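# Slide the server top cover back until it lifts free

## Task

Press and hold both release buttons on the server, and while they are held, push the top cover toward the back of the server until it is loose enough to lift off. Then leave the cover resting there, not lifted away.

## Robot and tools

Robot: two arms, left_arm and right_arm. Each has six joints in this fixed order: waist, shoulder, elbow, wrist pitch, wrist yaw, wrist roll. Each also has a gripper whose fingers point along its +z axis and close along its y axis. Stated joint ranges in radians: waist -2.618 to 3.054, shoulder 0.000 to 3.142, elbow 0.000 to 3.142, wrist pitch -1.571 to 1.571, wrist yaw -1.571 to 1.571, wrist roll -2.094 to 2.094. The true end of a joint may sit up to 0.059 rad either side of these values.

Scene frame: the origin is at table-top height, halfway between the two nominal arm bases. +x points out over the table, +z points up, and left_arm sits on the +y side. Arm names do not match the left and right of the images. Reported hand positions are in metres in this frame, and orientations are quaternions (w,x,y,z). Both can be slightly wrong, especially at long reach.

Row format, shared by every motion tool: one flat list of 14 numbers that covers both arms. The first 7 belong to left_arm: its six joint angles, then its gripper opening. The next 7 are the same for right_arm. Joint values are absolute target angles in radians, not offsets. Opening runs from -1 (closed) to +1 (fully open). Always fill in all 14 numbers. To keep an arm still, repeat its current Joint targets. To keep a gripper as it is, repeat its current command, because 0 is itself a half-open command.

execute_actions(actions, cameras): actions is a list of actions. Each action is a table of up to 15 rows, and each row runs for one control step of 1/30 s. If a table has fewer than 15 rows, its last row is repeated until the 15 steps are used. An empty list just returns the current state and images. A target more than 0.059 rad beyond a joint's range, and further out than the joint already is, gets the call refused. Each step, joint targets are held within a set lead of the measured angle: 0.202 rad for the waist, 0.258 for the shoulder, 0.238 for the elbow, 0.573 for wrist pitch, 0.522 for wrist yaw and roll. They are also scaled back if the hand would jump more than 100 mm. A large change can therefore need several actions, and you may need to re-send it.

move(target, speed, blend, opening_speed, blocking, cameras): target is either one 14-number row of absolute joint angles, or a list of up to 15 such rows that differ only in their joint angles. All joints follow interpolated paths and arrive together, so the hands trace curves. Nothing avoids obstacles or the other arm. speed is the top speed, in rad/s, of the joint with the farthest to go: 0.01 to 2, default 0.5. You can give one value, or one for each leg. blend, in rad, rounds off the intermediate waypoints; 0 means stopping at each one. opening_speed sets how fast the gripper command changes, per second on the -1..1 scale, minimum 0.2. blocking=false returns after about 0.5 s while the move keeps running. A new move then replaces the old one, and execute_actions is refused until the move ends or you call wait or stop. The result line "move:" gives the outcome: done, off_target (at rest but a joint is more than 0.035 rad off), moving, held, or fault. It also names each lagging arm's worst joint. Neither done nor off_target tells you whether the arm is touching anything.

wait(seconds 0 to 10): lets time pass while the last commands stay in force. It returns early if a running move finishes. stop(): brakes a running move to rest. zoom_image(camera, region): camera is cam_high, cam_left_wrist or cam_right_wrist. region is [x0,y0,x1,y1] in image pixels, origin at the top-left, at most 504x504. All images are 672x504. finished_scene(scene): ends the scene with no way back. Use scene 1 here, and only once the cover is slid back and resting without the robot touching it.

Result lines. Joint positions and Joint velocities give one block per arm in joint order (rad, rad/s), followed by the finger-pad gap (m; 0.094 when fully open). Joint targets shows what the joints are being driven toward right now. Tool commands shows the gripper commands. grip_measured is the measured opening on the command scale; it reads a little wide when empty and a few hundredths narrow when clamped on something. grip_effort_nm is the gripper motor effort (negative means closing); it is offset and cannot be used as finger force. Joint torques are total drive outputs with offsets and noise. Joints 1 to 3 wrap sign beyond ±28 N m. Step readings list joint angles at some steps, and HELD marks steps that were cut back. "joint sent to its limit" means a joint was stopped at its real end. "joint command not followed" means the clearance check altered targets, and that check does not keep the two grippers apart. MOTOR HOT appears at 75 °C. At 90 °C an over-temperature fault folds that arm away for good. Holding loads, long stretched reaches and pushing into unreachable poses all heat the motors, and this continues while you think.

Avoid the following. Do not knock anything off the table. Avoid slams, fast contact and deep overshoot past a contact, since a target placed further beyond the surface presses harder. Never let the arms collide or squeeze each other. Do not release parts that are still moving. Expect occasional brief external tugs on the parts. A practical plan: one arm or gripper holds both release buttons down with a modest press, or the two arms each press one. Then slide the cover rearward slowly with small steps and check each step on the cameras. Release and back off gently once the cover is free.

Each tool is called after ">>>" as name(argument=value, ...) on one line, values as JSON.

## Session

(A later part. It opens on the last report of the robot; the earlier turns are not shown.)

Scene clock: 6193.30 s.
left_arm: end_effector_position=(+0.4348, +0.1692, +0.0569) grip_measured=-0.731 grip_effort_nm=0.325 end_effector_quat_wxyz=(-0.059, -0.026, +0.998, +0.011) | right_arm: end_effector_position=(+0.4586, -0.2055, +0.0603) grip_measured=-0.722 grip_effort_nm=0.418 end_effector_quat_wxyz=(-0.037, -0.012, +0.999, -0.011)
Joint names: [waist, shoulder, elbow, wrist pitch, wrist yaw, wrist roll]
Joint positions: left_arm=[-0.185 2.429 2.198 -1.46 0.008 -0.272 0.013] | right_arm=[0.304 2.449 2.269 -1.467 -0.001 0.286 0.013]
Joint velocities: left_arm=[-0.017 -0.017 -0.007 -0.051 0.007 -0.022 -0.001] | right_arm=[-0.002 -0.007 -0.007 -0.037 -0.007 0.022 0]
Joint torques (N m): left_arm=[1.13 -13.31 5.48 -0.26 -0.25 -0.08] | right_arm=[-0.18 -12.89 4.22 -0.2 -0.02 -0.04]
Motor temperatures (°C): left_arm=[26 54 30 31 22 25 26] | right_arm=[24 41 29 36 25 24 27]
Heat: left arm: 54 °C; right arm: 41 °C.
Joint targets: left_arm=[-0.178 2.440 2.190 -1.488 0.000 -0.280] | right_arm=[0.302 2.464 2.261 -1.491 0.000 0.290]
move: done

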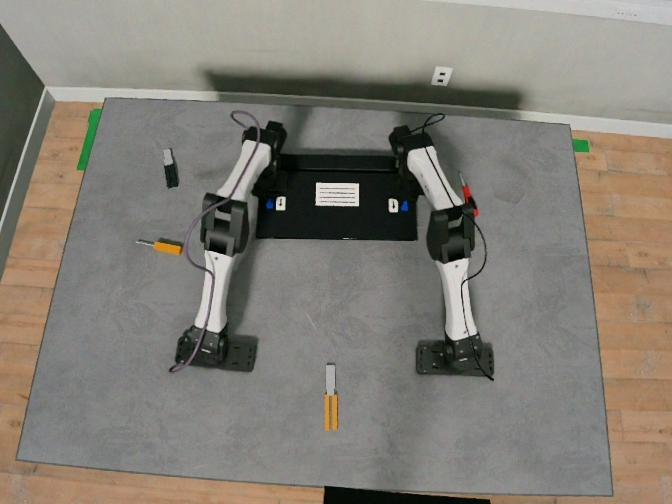

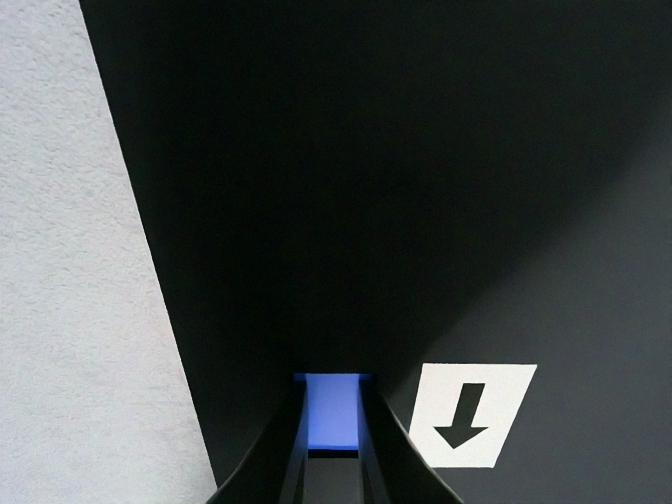

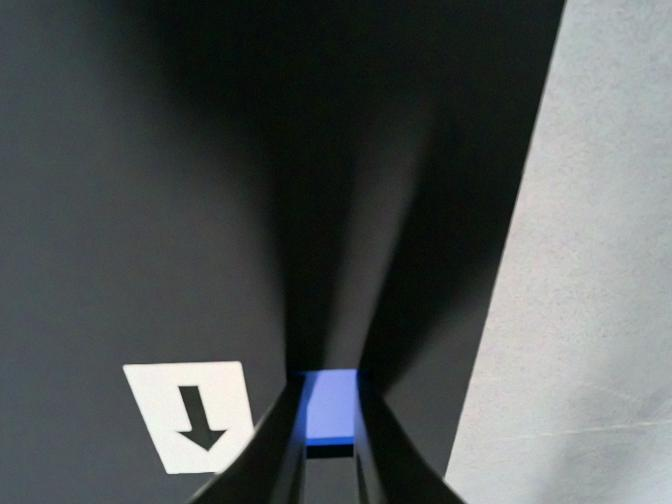

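>>> move(target=[[-0.178, 2.44, 2.190, -1.488, 0, -0.28, -0.80, 0.302, 2.464, 2.261, -1.491, 0, 0.29, -0.80], [-0.178, 2.503, 2.142, -1.434, 0, -0.28, -0.80, 0.302, 2.530, 2.213, -1.458, 0, 0.29, -0.80]], speed=0.06)

>>> move(target=[-0.178, 2.503, 2.142, -1.434, 0, -0.28, -0.62, 0.302, 2.530, 2.213, -1.458, 0, 0.29, -0.62], speed=0.06, opening_speed=0.2)

Scene clock: 6338.40 s.
left_arm: end_effector_position=(+0.4353, +0.1689, +0.0526) grip_measured=-0.798 grip_effort_nm=-0.110 end_effector_quat_wxyz=(-0.058, -0.026, +0.998, +0.010) | right_arm: end_effector_position=(+0.4583, -0.2051, +0.0571) grip_measured=-0.799 grip_effort_nm=-0.042 end_effector_quat_wxyz=(-0.038, -0.012, +0.999, -0.010)
Joint names: [waist, shoulder, elbow, wrist pitch, wrist yaw, wrist roll]
Joint positions: left_arm=[-0.185 2.429 2.182 -1.441 0.009 -0.273 0.009] | right_arm=[0.304 2.449 2.257 -1.456 -0.003 0.286 0.009]
Joint velocities: left_arm=[-0.007 0.002 0.027 -0.037 -0.007 0.037 0] | right_arm=[-0.012 -0.017 0.002 0.066 -0.022 -0.022 -0.001]
Joint torques (N m): left_arm=[1.11 -7.32 2.54 0.1 -0.26 -0.06] | right_arm=[-0.2 -6.53 1.36 0.06 -0.01 -0.05]
Motor temperatures (°C): left_arm=[26 73 32 28 22 25 26] | right_arm=[24 52 31 32 25 24 27]
Heat: left arm: 73 °C; right arm: 52 °C.
Joint targets: left_arm=[-0.178 2.503 2.142 -1.434 0.000 -0.280] | right_arm=[0.302 2.530 2.213 -1.458 0.000 0.290]
move: off_target (left_arm, right_arm); left_arm: the shoulder is farthest, 0.074 rad from its target; right_arm: the shoulder is farthest, 0.081 rad from its target

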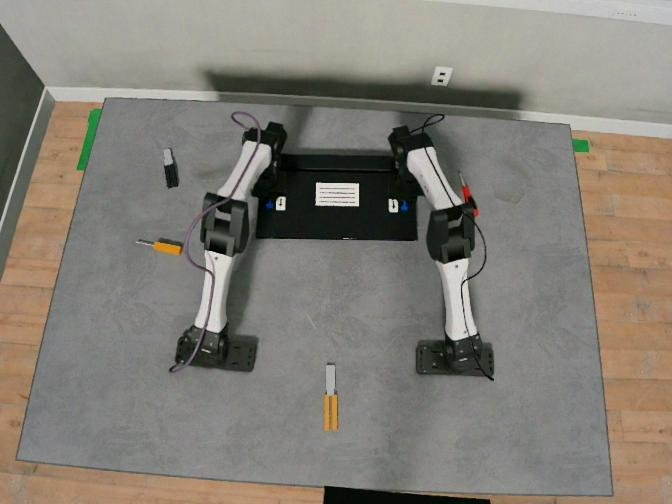

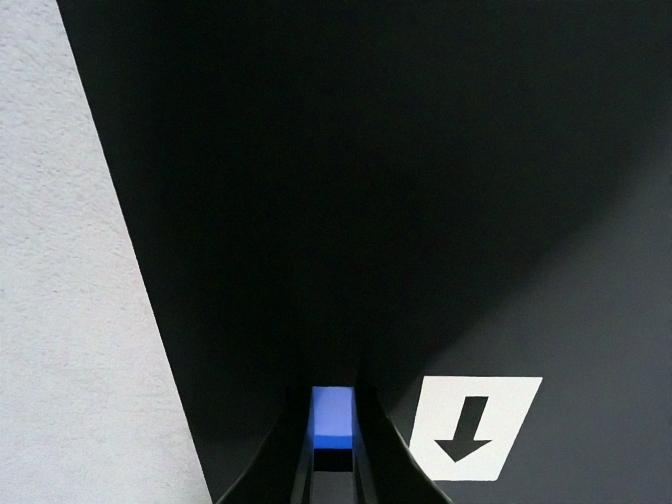

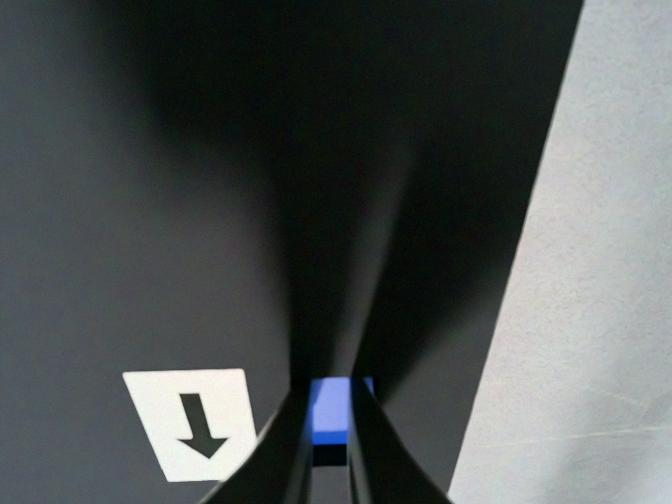

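Scene clock: 6339.50 s.
left_arm: end_effector_position=(+0.4351, +0.1690, +0.0525) grip_measured=-0.723 grip_effort_nm=1.233 end_effector_quat_wxyz=(-0.059, -0.025, +0.998, +0.010) | right_arm: end_effector_position=(+0.4583, -0.2051, +0.0571) grip_measured=-0.704 grip_effort_nm=1.272 end_effector_quat_wxyz=(-0.038, -0.013, +0.999, -0.010)
Joint names: [waist, shoulder, elbow, wrist pitch, wrist yaw, wrist roll]
Joint positions: left_arm=[-0.185 2.429 2.181 -1.442 0.009 -0.27 0.013] | right_arm=[0.304 2.449 2.257 -1.456 -0.003 0.285 0.014]
Joint velocities: left_arm=[-0.012 -0.007 0.002 -0.051 -0.037 0.007 0] | right_arm=[0.002 0.007 -0.007 0.007 -0.022 0.022 -0.001]
Joint torques (N m): left_arm=[1.1 -7.32 2.61 0.1 -0.26 -0.08] | right_arm=[-0.32 -6.63 1.46 0.07 -0.03 -0.04]
Motor temperatures (°C): left_arm=[26 72 32 28 22 25 26] | right_arm=[24 51 31 32 25 24 27]
Heat: left arm: 72 °C; right arm: 51 °C.
Joint targets: left_arm=[-0.178 2.503 2.142 -1.434 0.000 -0.280] | right_arm=[0.302 2.530 2.213 -1.458 0.000 0.290]
move: off_target (left_arm, right_arm); left_arm: the shoulder is farthest, 0.074 rad from its target; right_arm: the shoulder is farthest, 0.081 rad from its target

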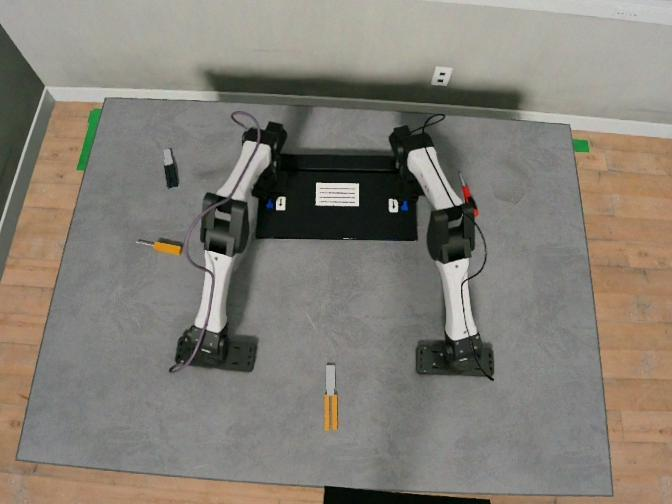

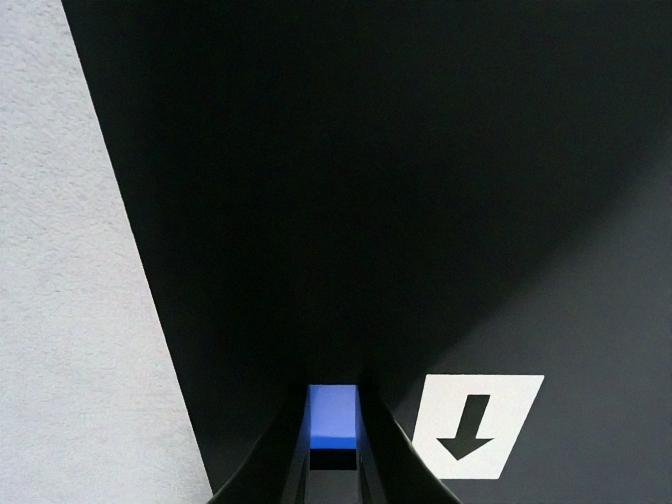

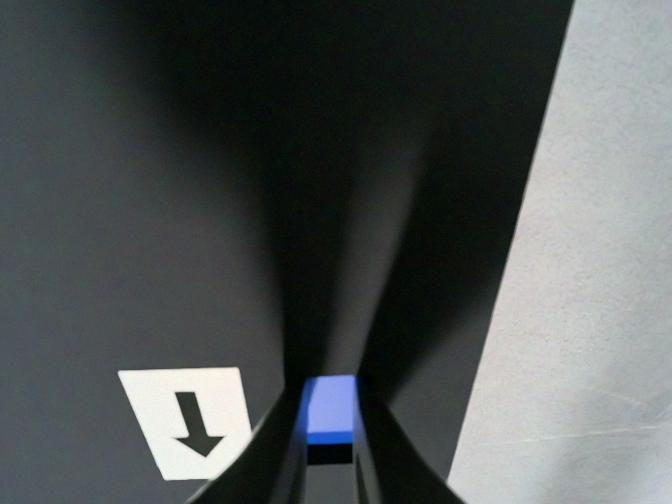

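>>> move(target=[-0.178, 2.44, 2.190, -1.488, 0, -0.28, -0.62, 0.302, 2.464, 2.261, -1.491, 0, 0.29, -0.62], speed=0.08, cameras=["cam_high"])

>>> move(target=[-0.178, 2.398, 2.222, -1.523, 0, -0.28, -0.62, 0.302, 2.420, 2.293, -1.513, 0, 0.29, -0.62], speed=0.08)

>>> zoom_image(camera="cam_high", region=[220, 100, 460, 280])

Scene clock: 6349.07 s.
left_arm: end_effector_position=(+0.4341, +0.1692, +0.0567) grip_measured=-0.695 grip_effort_nm=1.233 end_effector_quat_wxyz=(-0.060, -0.025, +0.998, +0.011) | right_arm: end_effector_position=(+0.4583, -0.2051, +0.0610) grip_measured=-0.681 grip_effort_nm=1.272 end_effector_quat_wxyz=(-0.037, -0.013, +0.999, -0.010)
Joint names: [waist, shoulder, elbow, wrist pitch, wrist yaw, wrist roll]
Joint positions: left_arm=[-0.185 2.429 2.197 -1.462 0.009 -0.27 0.014] | right_arm=[0.304 2.447 2.268 -1.468 -0.003 0.285 0.015]
Joint velocities: left_arm=[-0.022 -0.002 -0.012 0.022 0.007 -0.037 0.001] | right_arm=[-0.007 0.002 -0.012 -0.051 -0.051 -0.051 0]
Joint torques (N m): left_arm=[1.1 -13.29 5.6 -0.25 -0.27 -0.09] | right_arm=[-0.24 -12.68 4.33 -0.21 0.01 -0.04]
Motor temperatures (°C): left_arm=[26 67 31 27 22 25 27] | right_arm=[24 49 30 32 25 24 27]
Heat: left arm: 67 °C; right arm: 49 °C.
Joint targets: left_arm=[-0.178 2.440 2.190 -1.488 0.000 -0.280] | right_arm=[0.302 2.464 2.261 -1.491 0.000 0.290]
move: done
Images, in order (width x height): cam_high 672x504.

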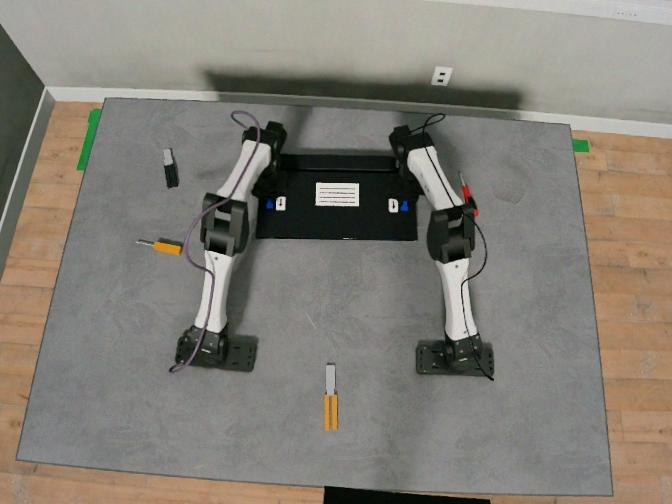

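Scene clock: 6350.03 s.
left_arm: end_effector_position=(+0.4250, +0.1715, +0.0636) grip_measured=-0.622 grip_effort_nm=0.071 end_effector_quat_wxyz=(-0.077, -0.026, +0.997, +0.016) | right_arm: end_effector_position=(+0.4531, -0.2073, +0.0672) grip_measured=-0.621 grip_effort_nm=0.095 end_effector_quat_wxyz=(-0.044, -0.013, +0.999, -0.013)
Joint names: [waist, shoulder, elbow, wrist pitch, wrist yaw, wrist roll]
Joint positions: left_arm=[-0.185 2.422 2.208 -1.513 0.007 -0.273 0.018] | right_arm=[0.304 2.439 2.276 -1.5 0 0.285 0.018]
Joint velocities: left_arm=[0.012 0.012 0.012 -0.007 0.037 -0.007 -0.001] | right_arm=[-0.002 -0.022 0.002 -0.037 0.037 0.037 0]
Joint torques (N m): left_arm=[1.13 -16.44 7.49 -0.18 -0.26 -0.07] | right_arm=[-0.25 -16.03 6.32 -0.11 -0.02 -0.06]
Motor temperatures (°C): left_arm=[26 67 31 27 22 25 27] | right_arm=[24 50 30 32 25 24 27]
Heat: left arm: 67 °C; right arm: 50 °C.
Joint targets: left_arm=[-0.178 2.398 2.222 -1.523 0.000 -0.280] | right_arm=[0.302 2.420 2.293 -1.513 0.000 0.290]
move: done

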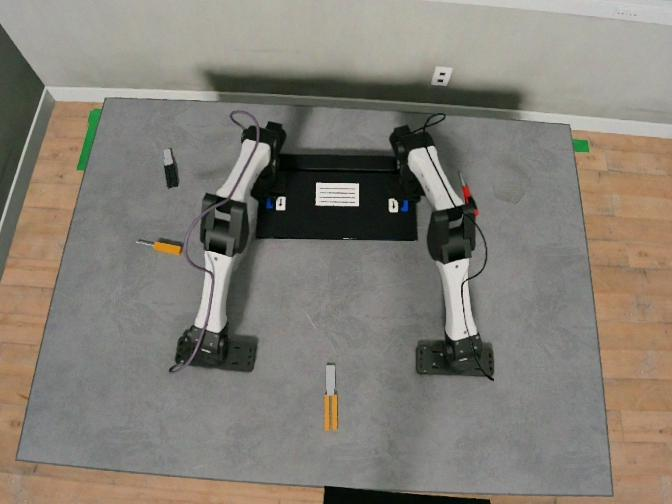

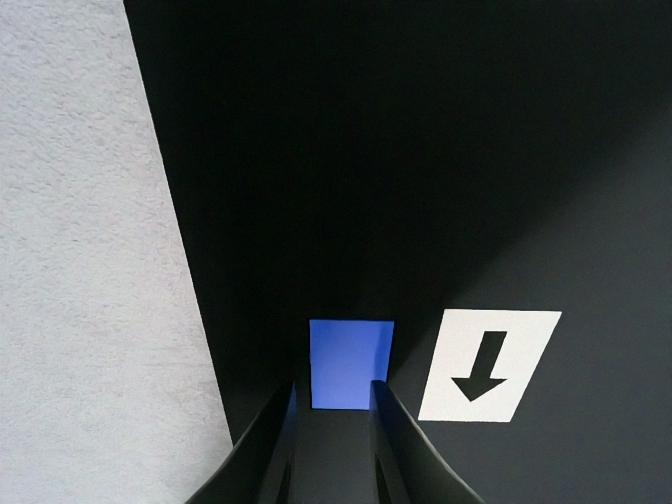

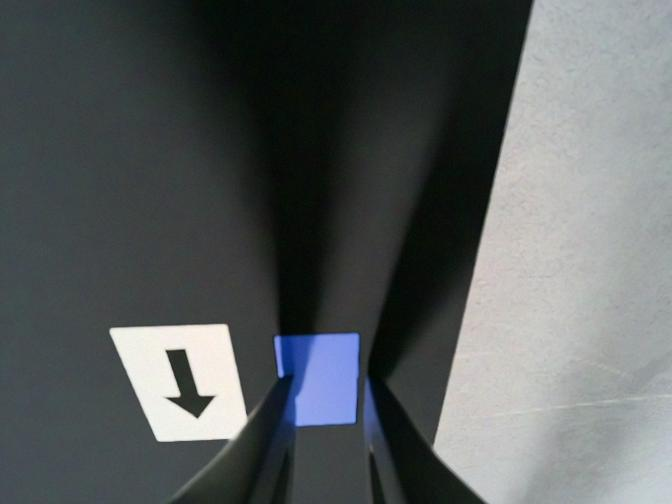

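Scaled by 2.100 from the camera's 672x504 image, which has a finer 960x720 frame.

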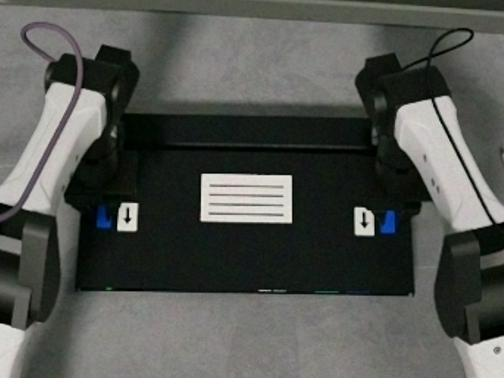

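>>> move(target=[[-0.186, 2.398, 2.222, -1.523, 0, -0.28, -1, 0.302, 2.420, 2.293, -1.513, 0, 0.29, -1], [-0.182, 2.44, 2.190, -1.470, 0, -0.28, -1, 0.302, 2.464, 2.261, -1.480, 0, 0.29, -1], [-0.182, 2.503, 2.142, -1.434, 0, -0.28, -1, 0.302, 2.530, 2.213, -1.458, 0, 0.29, -1]], speed=[0.15, 0.1, 0.1])

Scene clock: 6362.77 s.
left_arm: end_effector_position=(+0.4290, +0.1706, +0.0531) grip_measured=-0.993 grip_effort_nm=-0.383 end_effector_quat_wxyz=(-0.070, -0.027, +0.997, +0.014) | right_arm: end_effector_position=(+0.4534, -0.2072, +0.0567) grip_measured=-0.988 grip_effort_nm=-0.637 end_effector_quat_wxyz=(-0.048, -0.013, +0.999, -0.015)
Joint names: [waist, shoulder, elbow, wrist pitch, wrist yaw, wrist roll]
Joint positions: left_arm=[-0.185 2.427 2.177 -1.464 0.007 -0.274 0] | right_arm=[0.304 2.451 2.256 -1.477 0 0.285 0.001]
Joint velocities: left_arm=[-0.012 -0.007 0.002 -0.022 0.007 -0.022 0] | right_arm=[0.007 -0.017 0.017 0.051 -0.022 0.022 0]
Joint torques (N m): left_arm=[0.76 -7.08 2.96 0.28 -0.25 -0.04] | right_arm=[-0.27 -6.72 1.46 0.24 -0.02 -0.04]
Motor temperatures (°C): left_arm=[26 74 32 27 22 25 26] | right_arm=[24 52 31 32 25 24 27]
Heat: left arm: 74 °C; right arm: 52 °C.
Joint targets: left_arm=[-0.182 2.503 2.142 -1.434 0.000 -0.280] | right_arm=[0.302 2.530 2.213 -1.458 0.000 0.290]
move: off_target (left_arm, right_arm); left_arm: the shoulder is farthest, 0.076 rad from its target; right_arm: the shoulder is farthest, 0.079 rad from its target

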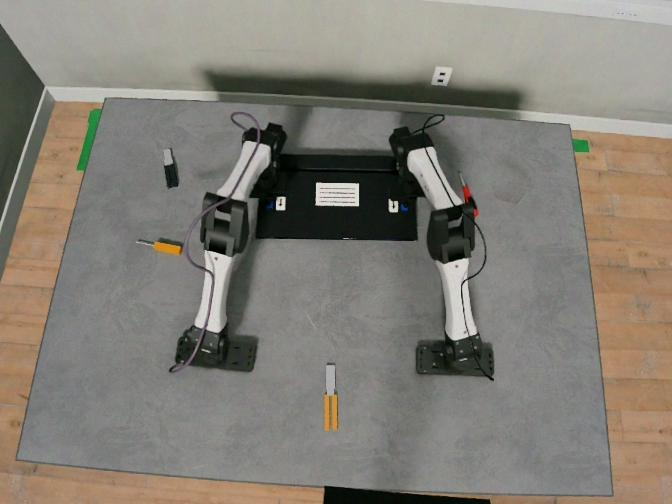

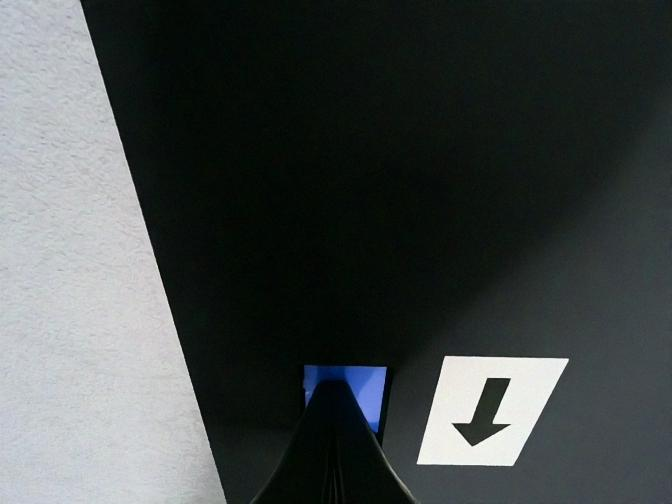

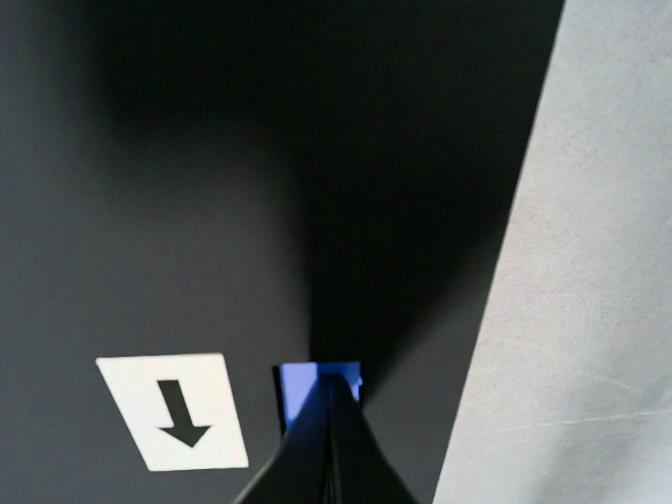

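>>> wait(seconds=1, cameras=[])

Scene clock: 6399.43 s.
left_arm: end_effector_position=(+0.4290, +0.1706, +0.0531) grip_measured=-0.993 grip_effort_nm=-0.388 end_effector_quat_wxyz=(-0.070, -0.027, +0.997, +0.014) | right_arm: end_effector_position=(+0.4534, -0.2072, +0.0567) grip_measured=-0.988 grip_effort_nm=-0.637 end_effector_quat_wxyz=(-0.048, -0.013, +0.999, -0.015)
Joint names: [waist, shoulder, elbow, wrist pitch, wrist yaw, wrist roll]
Joint positions: left_arm=[-0.185 2.427 2.177 -1.464 0.007 -0.274 0] | right_arm=[0.304 2.451 2.256 -1.477 0 0.285 0.001]
Joint velocities: left_arm=[-0.007 -0.002 0.002 -0.022 -0.007 -0.007 0] | right_arm=[0.002 -0.002 -0.002 -0.066 -0.051 0.022 0]
Joint torques (N m): left_arm=[0.7 -7.06 2.97 0.27 -0.25 -0.05] | right_arm=[-0.21 -6.75 1.33 0.24 -0.02 -0.06]
Motor temperatures (°C): left_arm=[26 56 30 27 22 25 26] | right_arm=[24 46 29 31 25 24 27]
Heat: left arm: 56 °C; right arm: 46 °C.
Joint targets: left_arm=[-0.182 2.503 2.142 -1.434 0.000 -0.280] | right_arm=[0.302 2.530 2.213 -1.458 0.000 0.290]
Tool commands: left_gripper/opening=-1.0 right_gripper/opening=-1.0
wait: 1.00 s; at rest from the start
No camera images: "cameras" was empty.

>>> move(target=[-0.066, 2.424, 2.022, -1.337, 0.285, -0.155, -1, 0.1855, 2.478, 2.1445, -1.402, -0.285, 0.1675, -1], speed=0.12)

Scene clock: 6750.93 s.
left_arm: end_effector_position=(+0.4286, +0.1724, +0.0513) grip_measured=-0.993 grip_effort_nm=-0.374 end_effector_quat_wxyz=(-0.084, -0.041, +0.985, -0.145) | right_arm: end_effector_position=(+0.4541, -0.2098, +0.0572) grip_measured=-0.988 grip_effort_nm=-0.628 end_effector_quat_wxyz=(-0.079, +0.003, +0.987, +0.143)
Joint names: [waist, shoulder, elbow, wrist pitch, wrist yaw, wrist roll]
Joint positions: left_arm=[-0.062 2.385 2.064 -1.38 0.311 -0.162 0] | right_arm=[0.181 2.432 2.19 -1.434 -0.311 0.177 0.001]
Joint velocities: left_arm=[-0.002 0.002 0.007 -0.066 -0.066 0.051 -0.001] | right_arm=[0.002 0.002 0.002 -0.022 0.007 -0.037 0]
Joint torques (N m): left_arm=[0.06 -10.29 2.28 0.44 -0.26 0.09] | right_arm=[0.28 -9.77 1.22 0.4 0.04 -0.23]
Motor temperatures (°C): left_arm=[26 46 28 25 22 25 26] | right_arm=[24 39 27 28 25 24 27]
Heat: left arm: 46 °C; right arm: 39 °C.
Joint targets: left_arm=[-0.066 2.424 2.022 -1.337 0.285 -0.155] | right_arm=[0.185 2.478 2.144 -1.402 -0.285 0.167]
move: off_target (left_arm, right_arm); left_arm: the wrist pitch is farthest, 0.043 rad from its target; right_arm: the shoulder is farthest, 0.046 rad from its target

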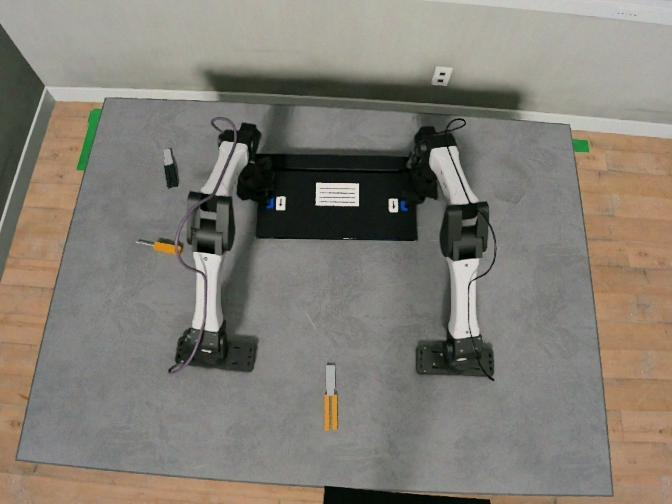

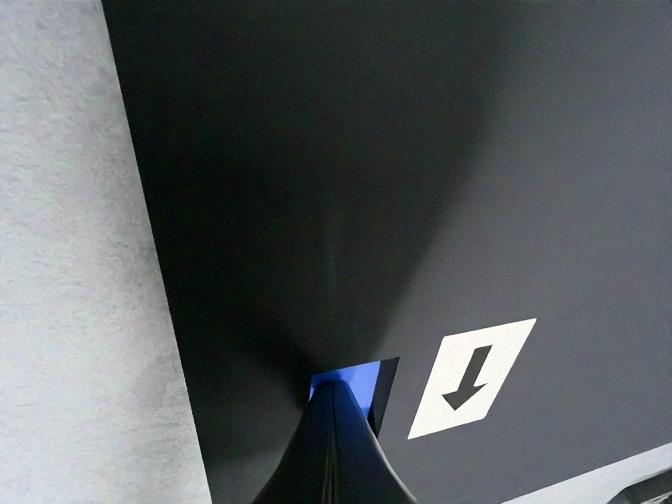

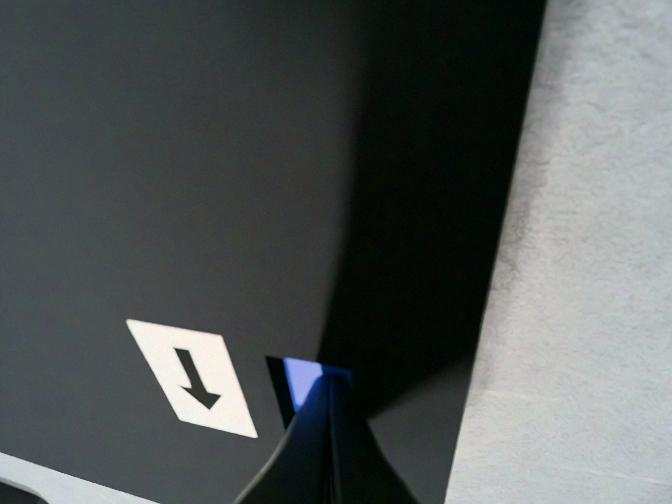

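>>> move(target=[0.039, 2.388, 1.848, -1.2, 0.527, -0.038, -1, 0.087, 2.444, 1.985, -1.277, -0.527, 0.04, -1], speed=0.12)

Scene clock: 6850.07 s.
left_arm: end_effector_position=(+0.4276, +0.1715, +0.0496) grip_measured=-0.994 grip_effort_nm=-0.369 end_effector_quat_wxyz=(-0.066, -0.044, +0.950, -0.303) | right_arm: end_effector_position=(+0.4530, -0.2097, +0.0570) grip_measured=-0.988 grip_effort_nm=-0.613 end_effector_quat_wxyz=(-0.076, +0.001, +0.952, +0.297)
Joint names: [waist, shoulder, elbow, wrist pitch, wrist yaw, wrist roll]
Joint positions: left_arm=[0.045 2.344 1.891 -1.247 0.62 -0.043 0] | right_arm=[0.077 2.395 2.03 -1.325 -0.614 0.048 0.001]
Joint velocities: left_arm=[-0.027 -0.007 -0.007 0.037 -0.007 -0.007 -0.001] | right_arm=[0.007 -0.007 -0.017 0.022 -0.066 -0.081 0]
Joint torques (N m): left_arm=[-0.18 -9.36 2.14 0.49 -0.8 0.08] | right_arm=[0.88 -9.18 1.18 0.58 0.52 -0.21]
Motor temperatures (°C): left_arm=[26 56 28 25 22 25 26] | right_arm=[24 45 27 28 25 24 27]
Heat: left arm: 56 °C; right arm: 45 °C.
Joint targets: left_arm=[0.039 2.388 1.848 -1.200 0.527 -0.038] | right_arm=[0.087 2.444 1.985 -1.277 -0.527 0.040]
move: off_target (left_arm, right_arm); left_arm: the wrist yaw is farthest, 0.093 rad from its target; right_arm: the wrist yaw is farthest, 0.087 rad from its target

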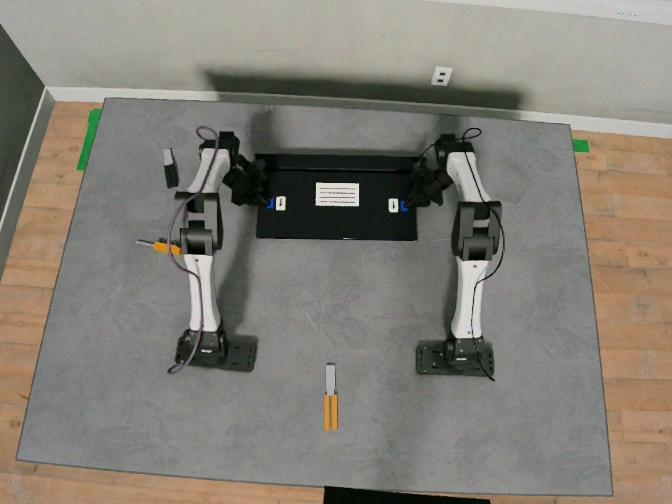

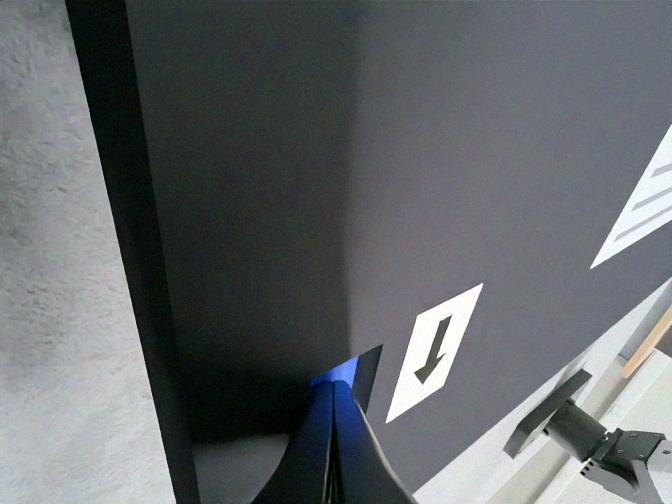

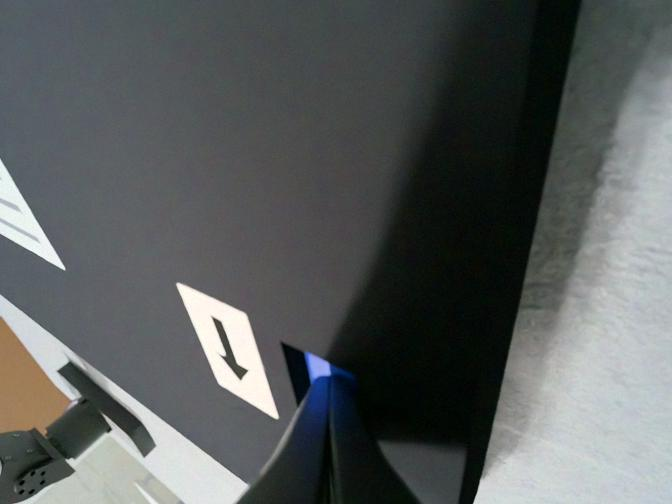

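>>> move(target=[0.097, 2.366, 1.685, -1.058, 0.753, 0.045, -1, 0.033, 2.422, 1.831, -1.15, -0.753, -0.07, -1], speed=0.12)

Scene clock: 6898.67 s.
left_arm: end_effector_position=(+0.4265, +0.1657, +0.0477) grip_measured=-0.994 grip_effort_nm=-0.354 end_effector_quat_wxyz=(-0.031, -0.041, +0.902, -0.428) | right_arm: end_effector_position=(+0.4506, -0.2052, +0.0559) grip_measured=-0.988 grip_effort_nm=-0.613 end_effector_quat_wxyz=(-0.052, -0.009, +0.905, +0.421)
Joint names: [waist, shoulder, elbow, wrist pitch, wrist yaw, wrist roll]
Joint positions: left_arm=[0.11 2.325 1.726 -1.094 0.881 0.042 0] | right_arm=[0.013 2.377 1.874 -1.204 -0.869 -0.063 0.001]
Joint velocities: left_arm=[0.002 0.002 0.007 0.066 -0.022 0.022 0] | right_arm=[-0.012 -0.007 -0.017 0.051 0.066 -0.051 0]
Joint torques (N m): left_arm=[-0.84 -9.39 2.13 0.42 -1.05 0.11] | right_arm=[1.81 -9.1 1.26 0.63 0.69 -0.27]
Motor temperatures (°C): left_arm=[26 50 27 25 23 25 26] | right_arm=[24 42 27 28 25 24 27]
Heat: left arm: 50 °C; right arm: 42 °C.
Joint targets: left_arm=[0.097 2.366 1.685 -1.058 0.753 0.045] | right_arm=[0.033 2.422 1.831 -1.150 -0.753 -0.070]
move: off_target (left_arm, right_arm); left_arm: the wrist yaw is farthest, 0.128 rad from its target; right_arm: the wrist yaw is farthest, 0.116 rad from its target

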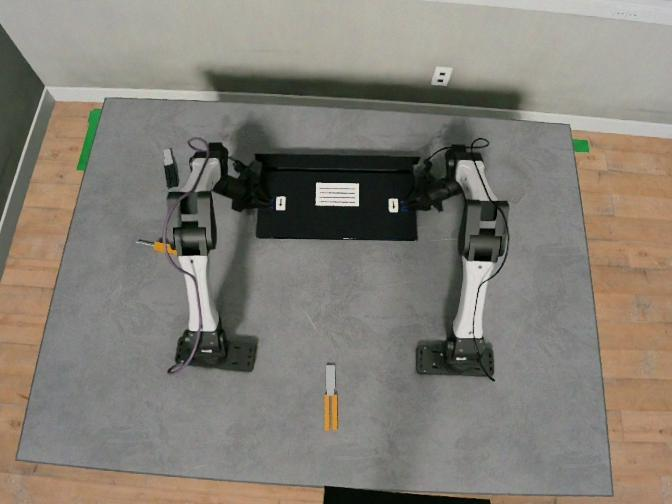

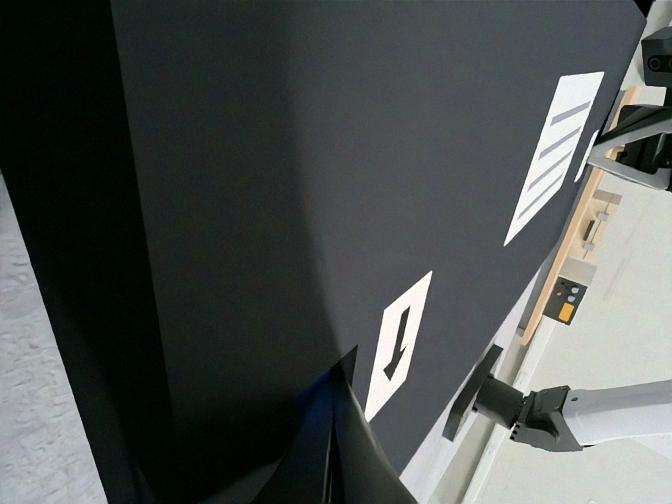

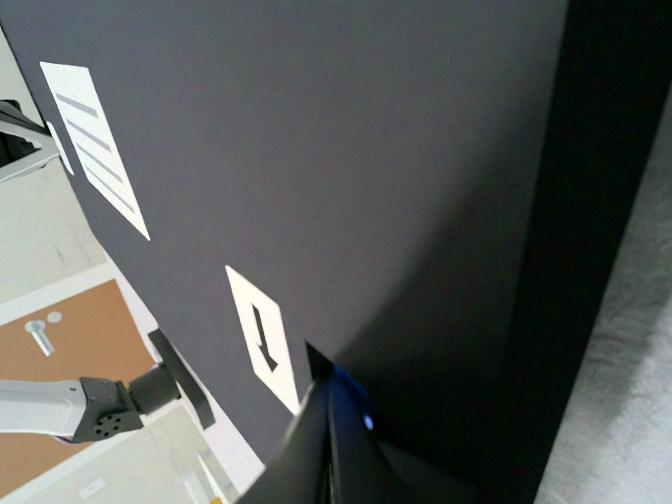

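>>> move(target=[0.097, 2.352, 1.662, -1.05, 0.76, 0.045, -1, 0.033, 2.4025, 1.805, -1.158, -0.754, -0.07, -1], speed=0.1, cameras=["cam_high"])

Scene clock: 6946.67 s.
left_arm: end_effector_position=(+0.4263, +0.1657, +0.0477) grip_measured=-0.994 grip_effort_nm=-0.354 end_effector_quat_wxyz=(-0.023, -0.038, +0.902, -0.430) | right_arm: end_effector_position=(+0.4501, -0.2052, +0.0560) grip_measured=-0.988 grip_effort_nm=-0.603 end_effector_quat_wxyz=(-0.045, -0.012, +0.906, +0.422)
Joint names: [waist, shoulder, elbow, wrist pitch, wrist yaw, wrist roll]
Joint positions: left_arm=[0.111 2.314 1.705 -1.07 0.886 0.043 0] | right_arm=[0.013 2.362 1.85 -1.179 -0.87 -0.064 0.001]
Joint velocities: left_arm=[-0.017 -0.022 -0.012 0.051 -0.022 -0.007 0] | right_arm=[-0.002 -0.022 -0.007 -0.007 0.022 0.037 0]
Joint torques (N m): left_arm=[-1.02 -9.59 1.91 0.29 -1.02 0.09] | right_arm=[1.76 -9.62 1.03 0.29 0.7 -0.23]
Motor temperatures (°C): left_arm=[26 52 27 25 23 25 26] | right_arm=[24 43 27 28 26 24 27]
Heat: left arm: 52 °C; right arm: 43 °C.
Joint targets: left_arm=[0.097 2.352 1.662 -1.050 0.760 0.045] | right_arm=[0.033 2.402 1.805 -1.158 -0.754 -0.070]
move: off_target (left_arm, right_arm); left_arm: the wrist yaw is farthest, 0.126 rad from its target; right_arm: the wrist yaw is farthest, 0.116 rad from its target
Images, in order (width x height): cam_high 672x504.

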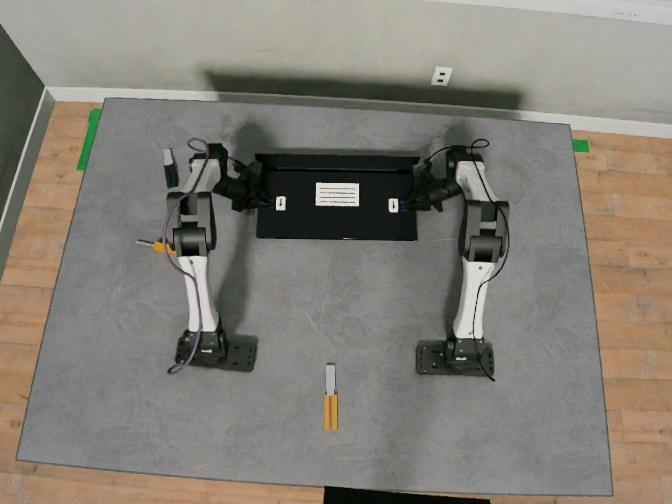

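>>> move(target=[0.083, 2.372, 1.653, -1.222, 0.765, 0.045, -1, 0.048, 2.422, 1.7985, -1.331, -0.752, -0.07, -1], speed=0.1, cameras=["cam_high"])

>>> zoom_image(camera="cam_high", region=[220, 100, 460, 280])

Scene clock: 6967.80 s.
left_arm: end_effector_position=(+0.4198, +0.1650, +0.0488) grip_measured=-0.994 grip_effort_nm=-0.354 end_effector_quat_wxyz=(-0.039, -0.045, +0.900, -0.432) | right_arm: end_effector_position=(+0.4433, -0.2054, +0.0568) grip_measured=-0.988 grip_effort_nm=-0.613 end_effector_quat_wxyz=(-0.062, -0.005, +0.905, +0.421)
Joint names: [waist, shoulder, elbow, wrist pitch, wrist yaw, wrist roll]
Joint positions: left_arm=[0.111 2.314 1.705 -1.106 0.888 0.044 0] | right_arm=[0.013 2.362 1.85 -1.216 -0.869 -0.065 0.001]
Joint velocities: left_arm=[-0.002 0.012 0.012 -0.037 0.081 -0.081 0.001] | right_arm=[0.012 -0.017 -0.002 0.007 -0.051 0.007 -0.001]
Joint torques (N m): left_arm=[-2.41 -7.64 1.05 -1.17 -0.99 0.07] | right_arm=[3.23 -7.75 0.58 -1.38 0.7 -0.24]
Motor temperatures (°C): left_arm=[26 52 27 25 24 25 26] | right_arm=[25 44 27 28 26 24 27]
Heat: left arm: 52 °C; right arm: 44 °C.
Joint targets: left_arm=[0.083 2.372 1.653 -1.222 0.765 0.045] | right_arm=[0.048 2.422 1.798 -1.331 -0.752 -0.070]
move: off_target (left_arm, right_arm); left_arm: the wrist yaw is farthest, 0.123 rad from its target; right_arm: the wrist yaw is farthest, 0.117 rad from its target
Images, in order (width x height): cam_high 672x504.

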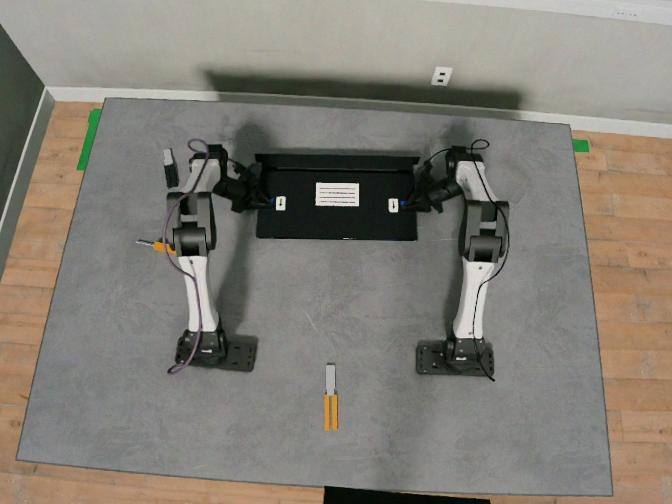

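Scaled by 2.100 from the camera's 672x504 image, which has a finer 960x720 frame.

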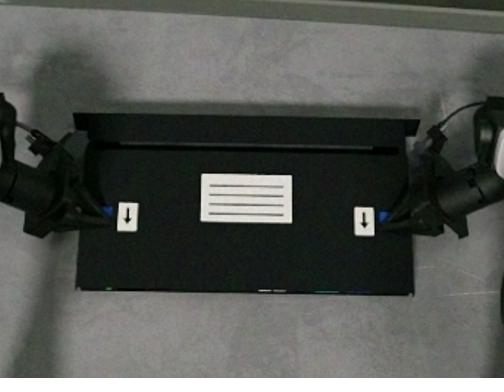

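>>> move(target=[0.063, 2.393, 1.6235, -1.34, 0.727, 0.045, -1, 0.067, 2.443, 1.770, -1.449, -0.715, -0.07, -1], speed=0.1, cameras=["cam_high"])

>>> zoom_image(camera="cam_high", region=[220, 100, 460, 280])

Scene clock: 6982.67 s.
left_arm: end_effector_position=(+0.3718, +0.1548, +0.0540) grip_measured=-0.994 grip_effort_nm=-0.349 end_effector_quat_wxyz=(-0.152, -0.087, +0.885, -0.432) | right_arm: end_effector_position=(+0.3946, -0.2008, +0.0603) grip_measured=-0.988 grip_effort_nm=-0.608 end_effector_quat_wxyz=(-0.174, +0.033, +0.895, +0.410)
Joint names: [waist, shoulder, elbow, wrist pitch, wrist yaw, wrist roll]
Joint positions: left_arm=[0.094 2.314 1.673 -1.322 0.892 0.052 0] | right_arm=[0.032 2.363 1.821 -1.431 -0.855 -0.074 0.001]
Joint velocities: left_arm=[-0.017 0.002 -0.022 -0.022 0.139 0.007 -0.001] | right_arm=[0.002 -0.002 0.002 0.007 0.007 0.037 0]
Joint torques (N m): left_arm=[-2.7 -5.04 0.72 -0.6 -1.45 0] | right_arm=[3.28 -5.33 0.27 -0.72 0.98 -0.13]
Motor temperatures (°C): left_arm=[27 50 27 26 24 25 26] | right_arm=[25 43 27 29 26 24 27]
Heat: left arm: 50 °C; right arm: 43 °C.
Joint targets: left_arm=[0.063 2.393 1.623 -1.340 0.727 0.045] | right_arm=[0.067 2.443 1.770 -1.449 -0.715 -0.070]
move: off_target (left_arm, right_arm); left_arm: the wrist yaw is farthest, 0.165 rad from its target; right_arm: the wrist yaw is farthest, 0.140 rad from its target
Images, in order (width x height): cam_high 672x504.

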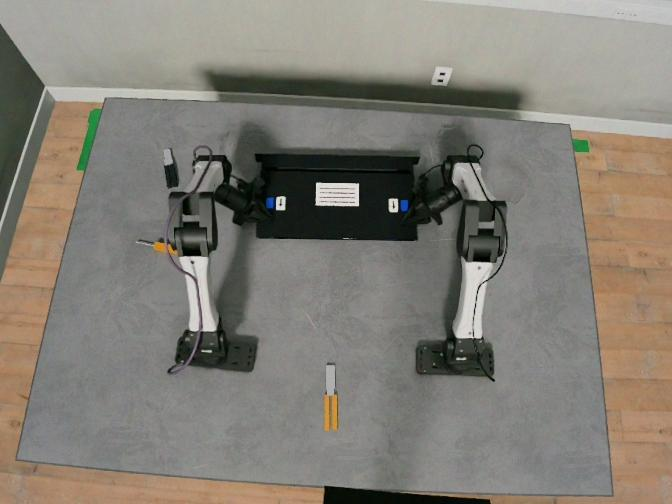

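Scaled by 2.100 from the camera's 672x504 image, which has a finer 960x720 frame.

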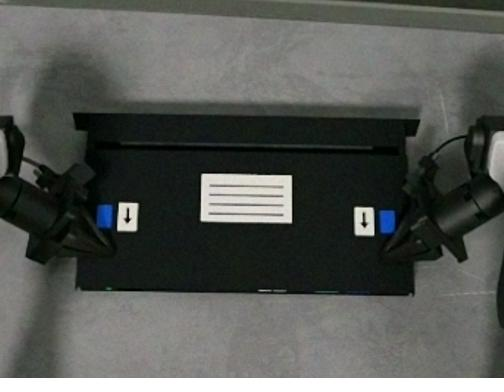

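>>> zoom_image(camera="cam_high", region=[250, 145, 340, 185])

>>> zoom_image(camera="cam_high", region=[250, 225, 340, 245])

>>> zoom_image(camera="cam_high", region=[335, 145, 425, 185])

Scaled by 5.600 from the camera's 672x504 image, which has a finer 960x720 frame.

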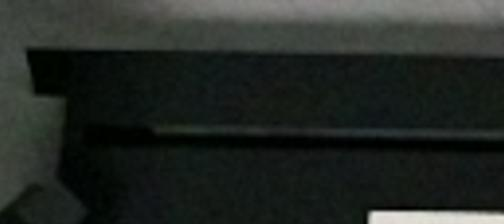

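Scaled by 5.600 from the camera's 672x504 image, which has a finer 960x720 frame.

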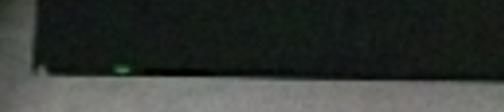

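Scaled by 5.600 from the camera's 672x504 image, which has a finer 960x720 frame.

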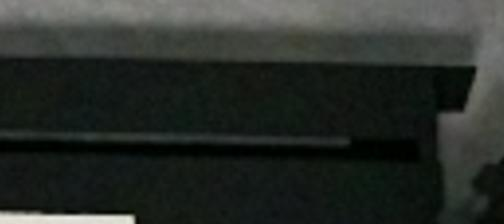

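>>> move(target=[[0.090, 2.267, 1.719, -1.415, 0.88, 0.045, -1, 0.036, 2.325, 1.877, -1.526, -0.85, -0.07, -1], [0.045, 2.181, 1.730, -1.100, 0.60, -0.056, -1, 0.079, 2.229, 1.854, -1.176, -0.60, 0.017, -1]], speed=[0.2, 0.25])

Scene clock: 7107.53 s.
left_arm: end_effector_position=(+0.4164, +0.1731, +0.0576) grip_measured=-0.994 grip_effort_nm=-0.354 end_effector_quat_wxyz=(-0.030, -0.039, +0.950, -0.307) | right_arm: end_effector_position=(+0.4444, -0.2122, +0.0664) grip_measured=-0.988 grip_effort_nm=-0.603 end_effector_quat_wxyz=(-0.032, -0.027, +0.952, +0.302)
Joint names: [waist, shoulder, elbow, wrist pitch, wrist yaw, wrist roll]
Joint positions: left_arm=[0.052 2.218 1.714 -1.118 0.626 -0.049 0] | right_arm=[0.072 2.268 1.853 -1.196 -0.617 0.008 0.001]
Joint velocities: left_arm=[-0.012 0.002 -0.007 0.037 -0.066 -0.022 0] | right_arm=[-0.002 -0.007 -0.002 -0.007 0.007 -0.081 0.001]
Joint torques (N m): left_arm=[-0.2 -16.21 7.72 0.35 -0.07 -0.01] | right_arm=[0.68 -16.91 5.07 0.42 -0.19 -0.07]
Motor temperatures (°C): left_arm=[27 45 27 25 26 25 26] | right_arm=[25 37 26 28 27 24 27]
Heat: left arm: 45 °C; right arm: 37 °C.
Joint targets: left_arm=[0.045 2.181 1.730 -1.100 0.600 -0.056] | right_arm=[0.079 2.229 1.854 -1.176 -0.600 0.017]
move: off_target (left_arm, right_arm); left_arm: the shoulder is farthest, 0.037 rad from its target; right_arm: the shoulder is farthest, 0.039 rad from its target

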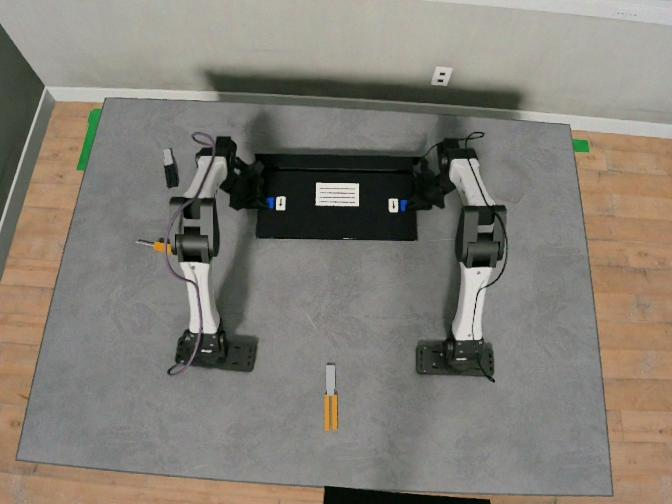

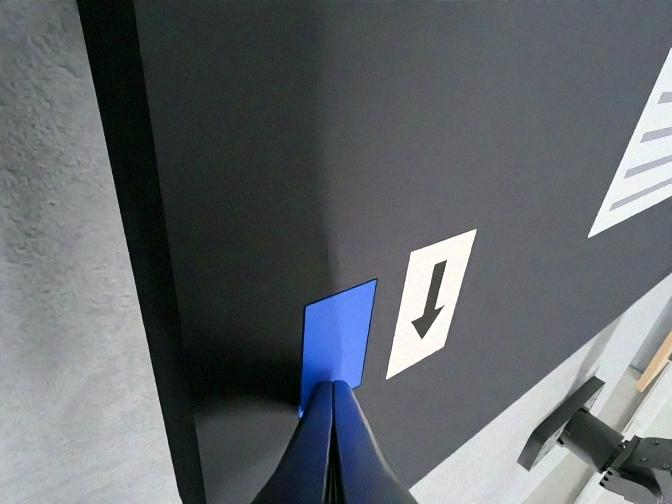

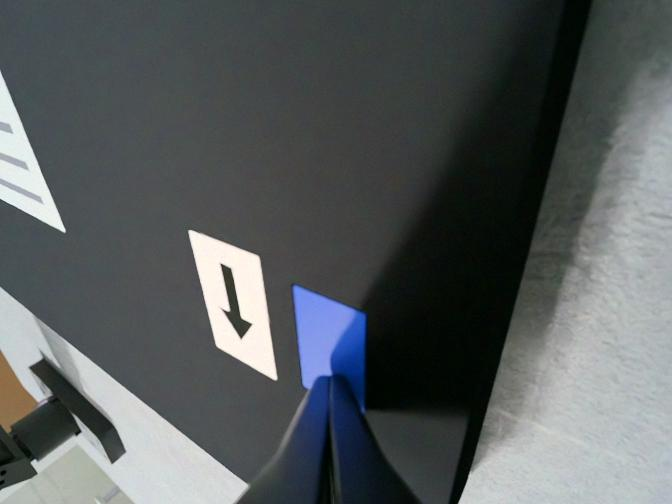

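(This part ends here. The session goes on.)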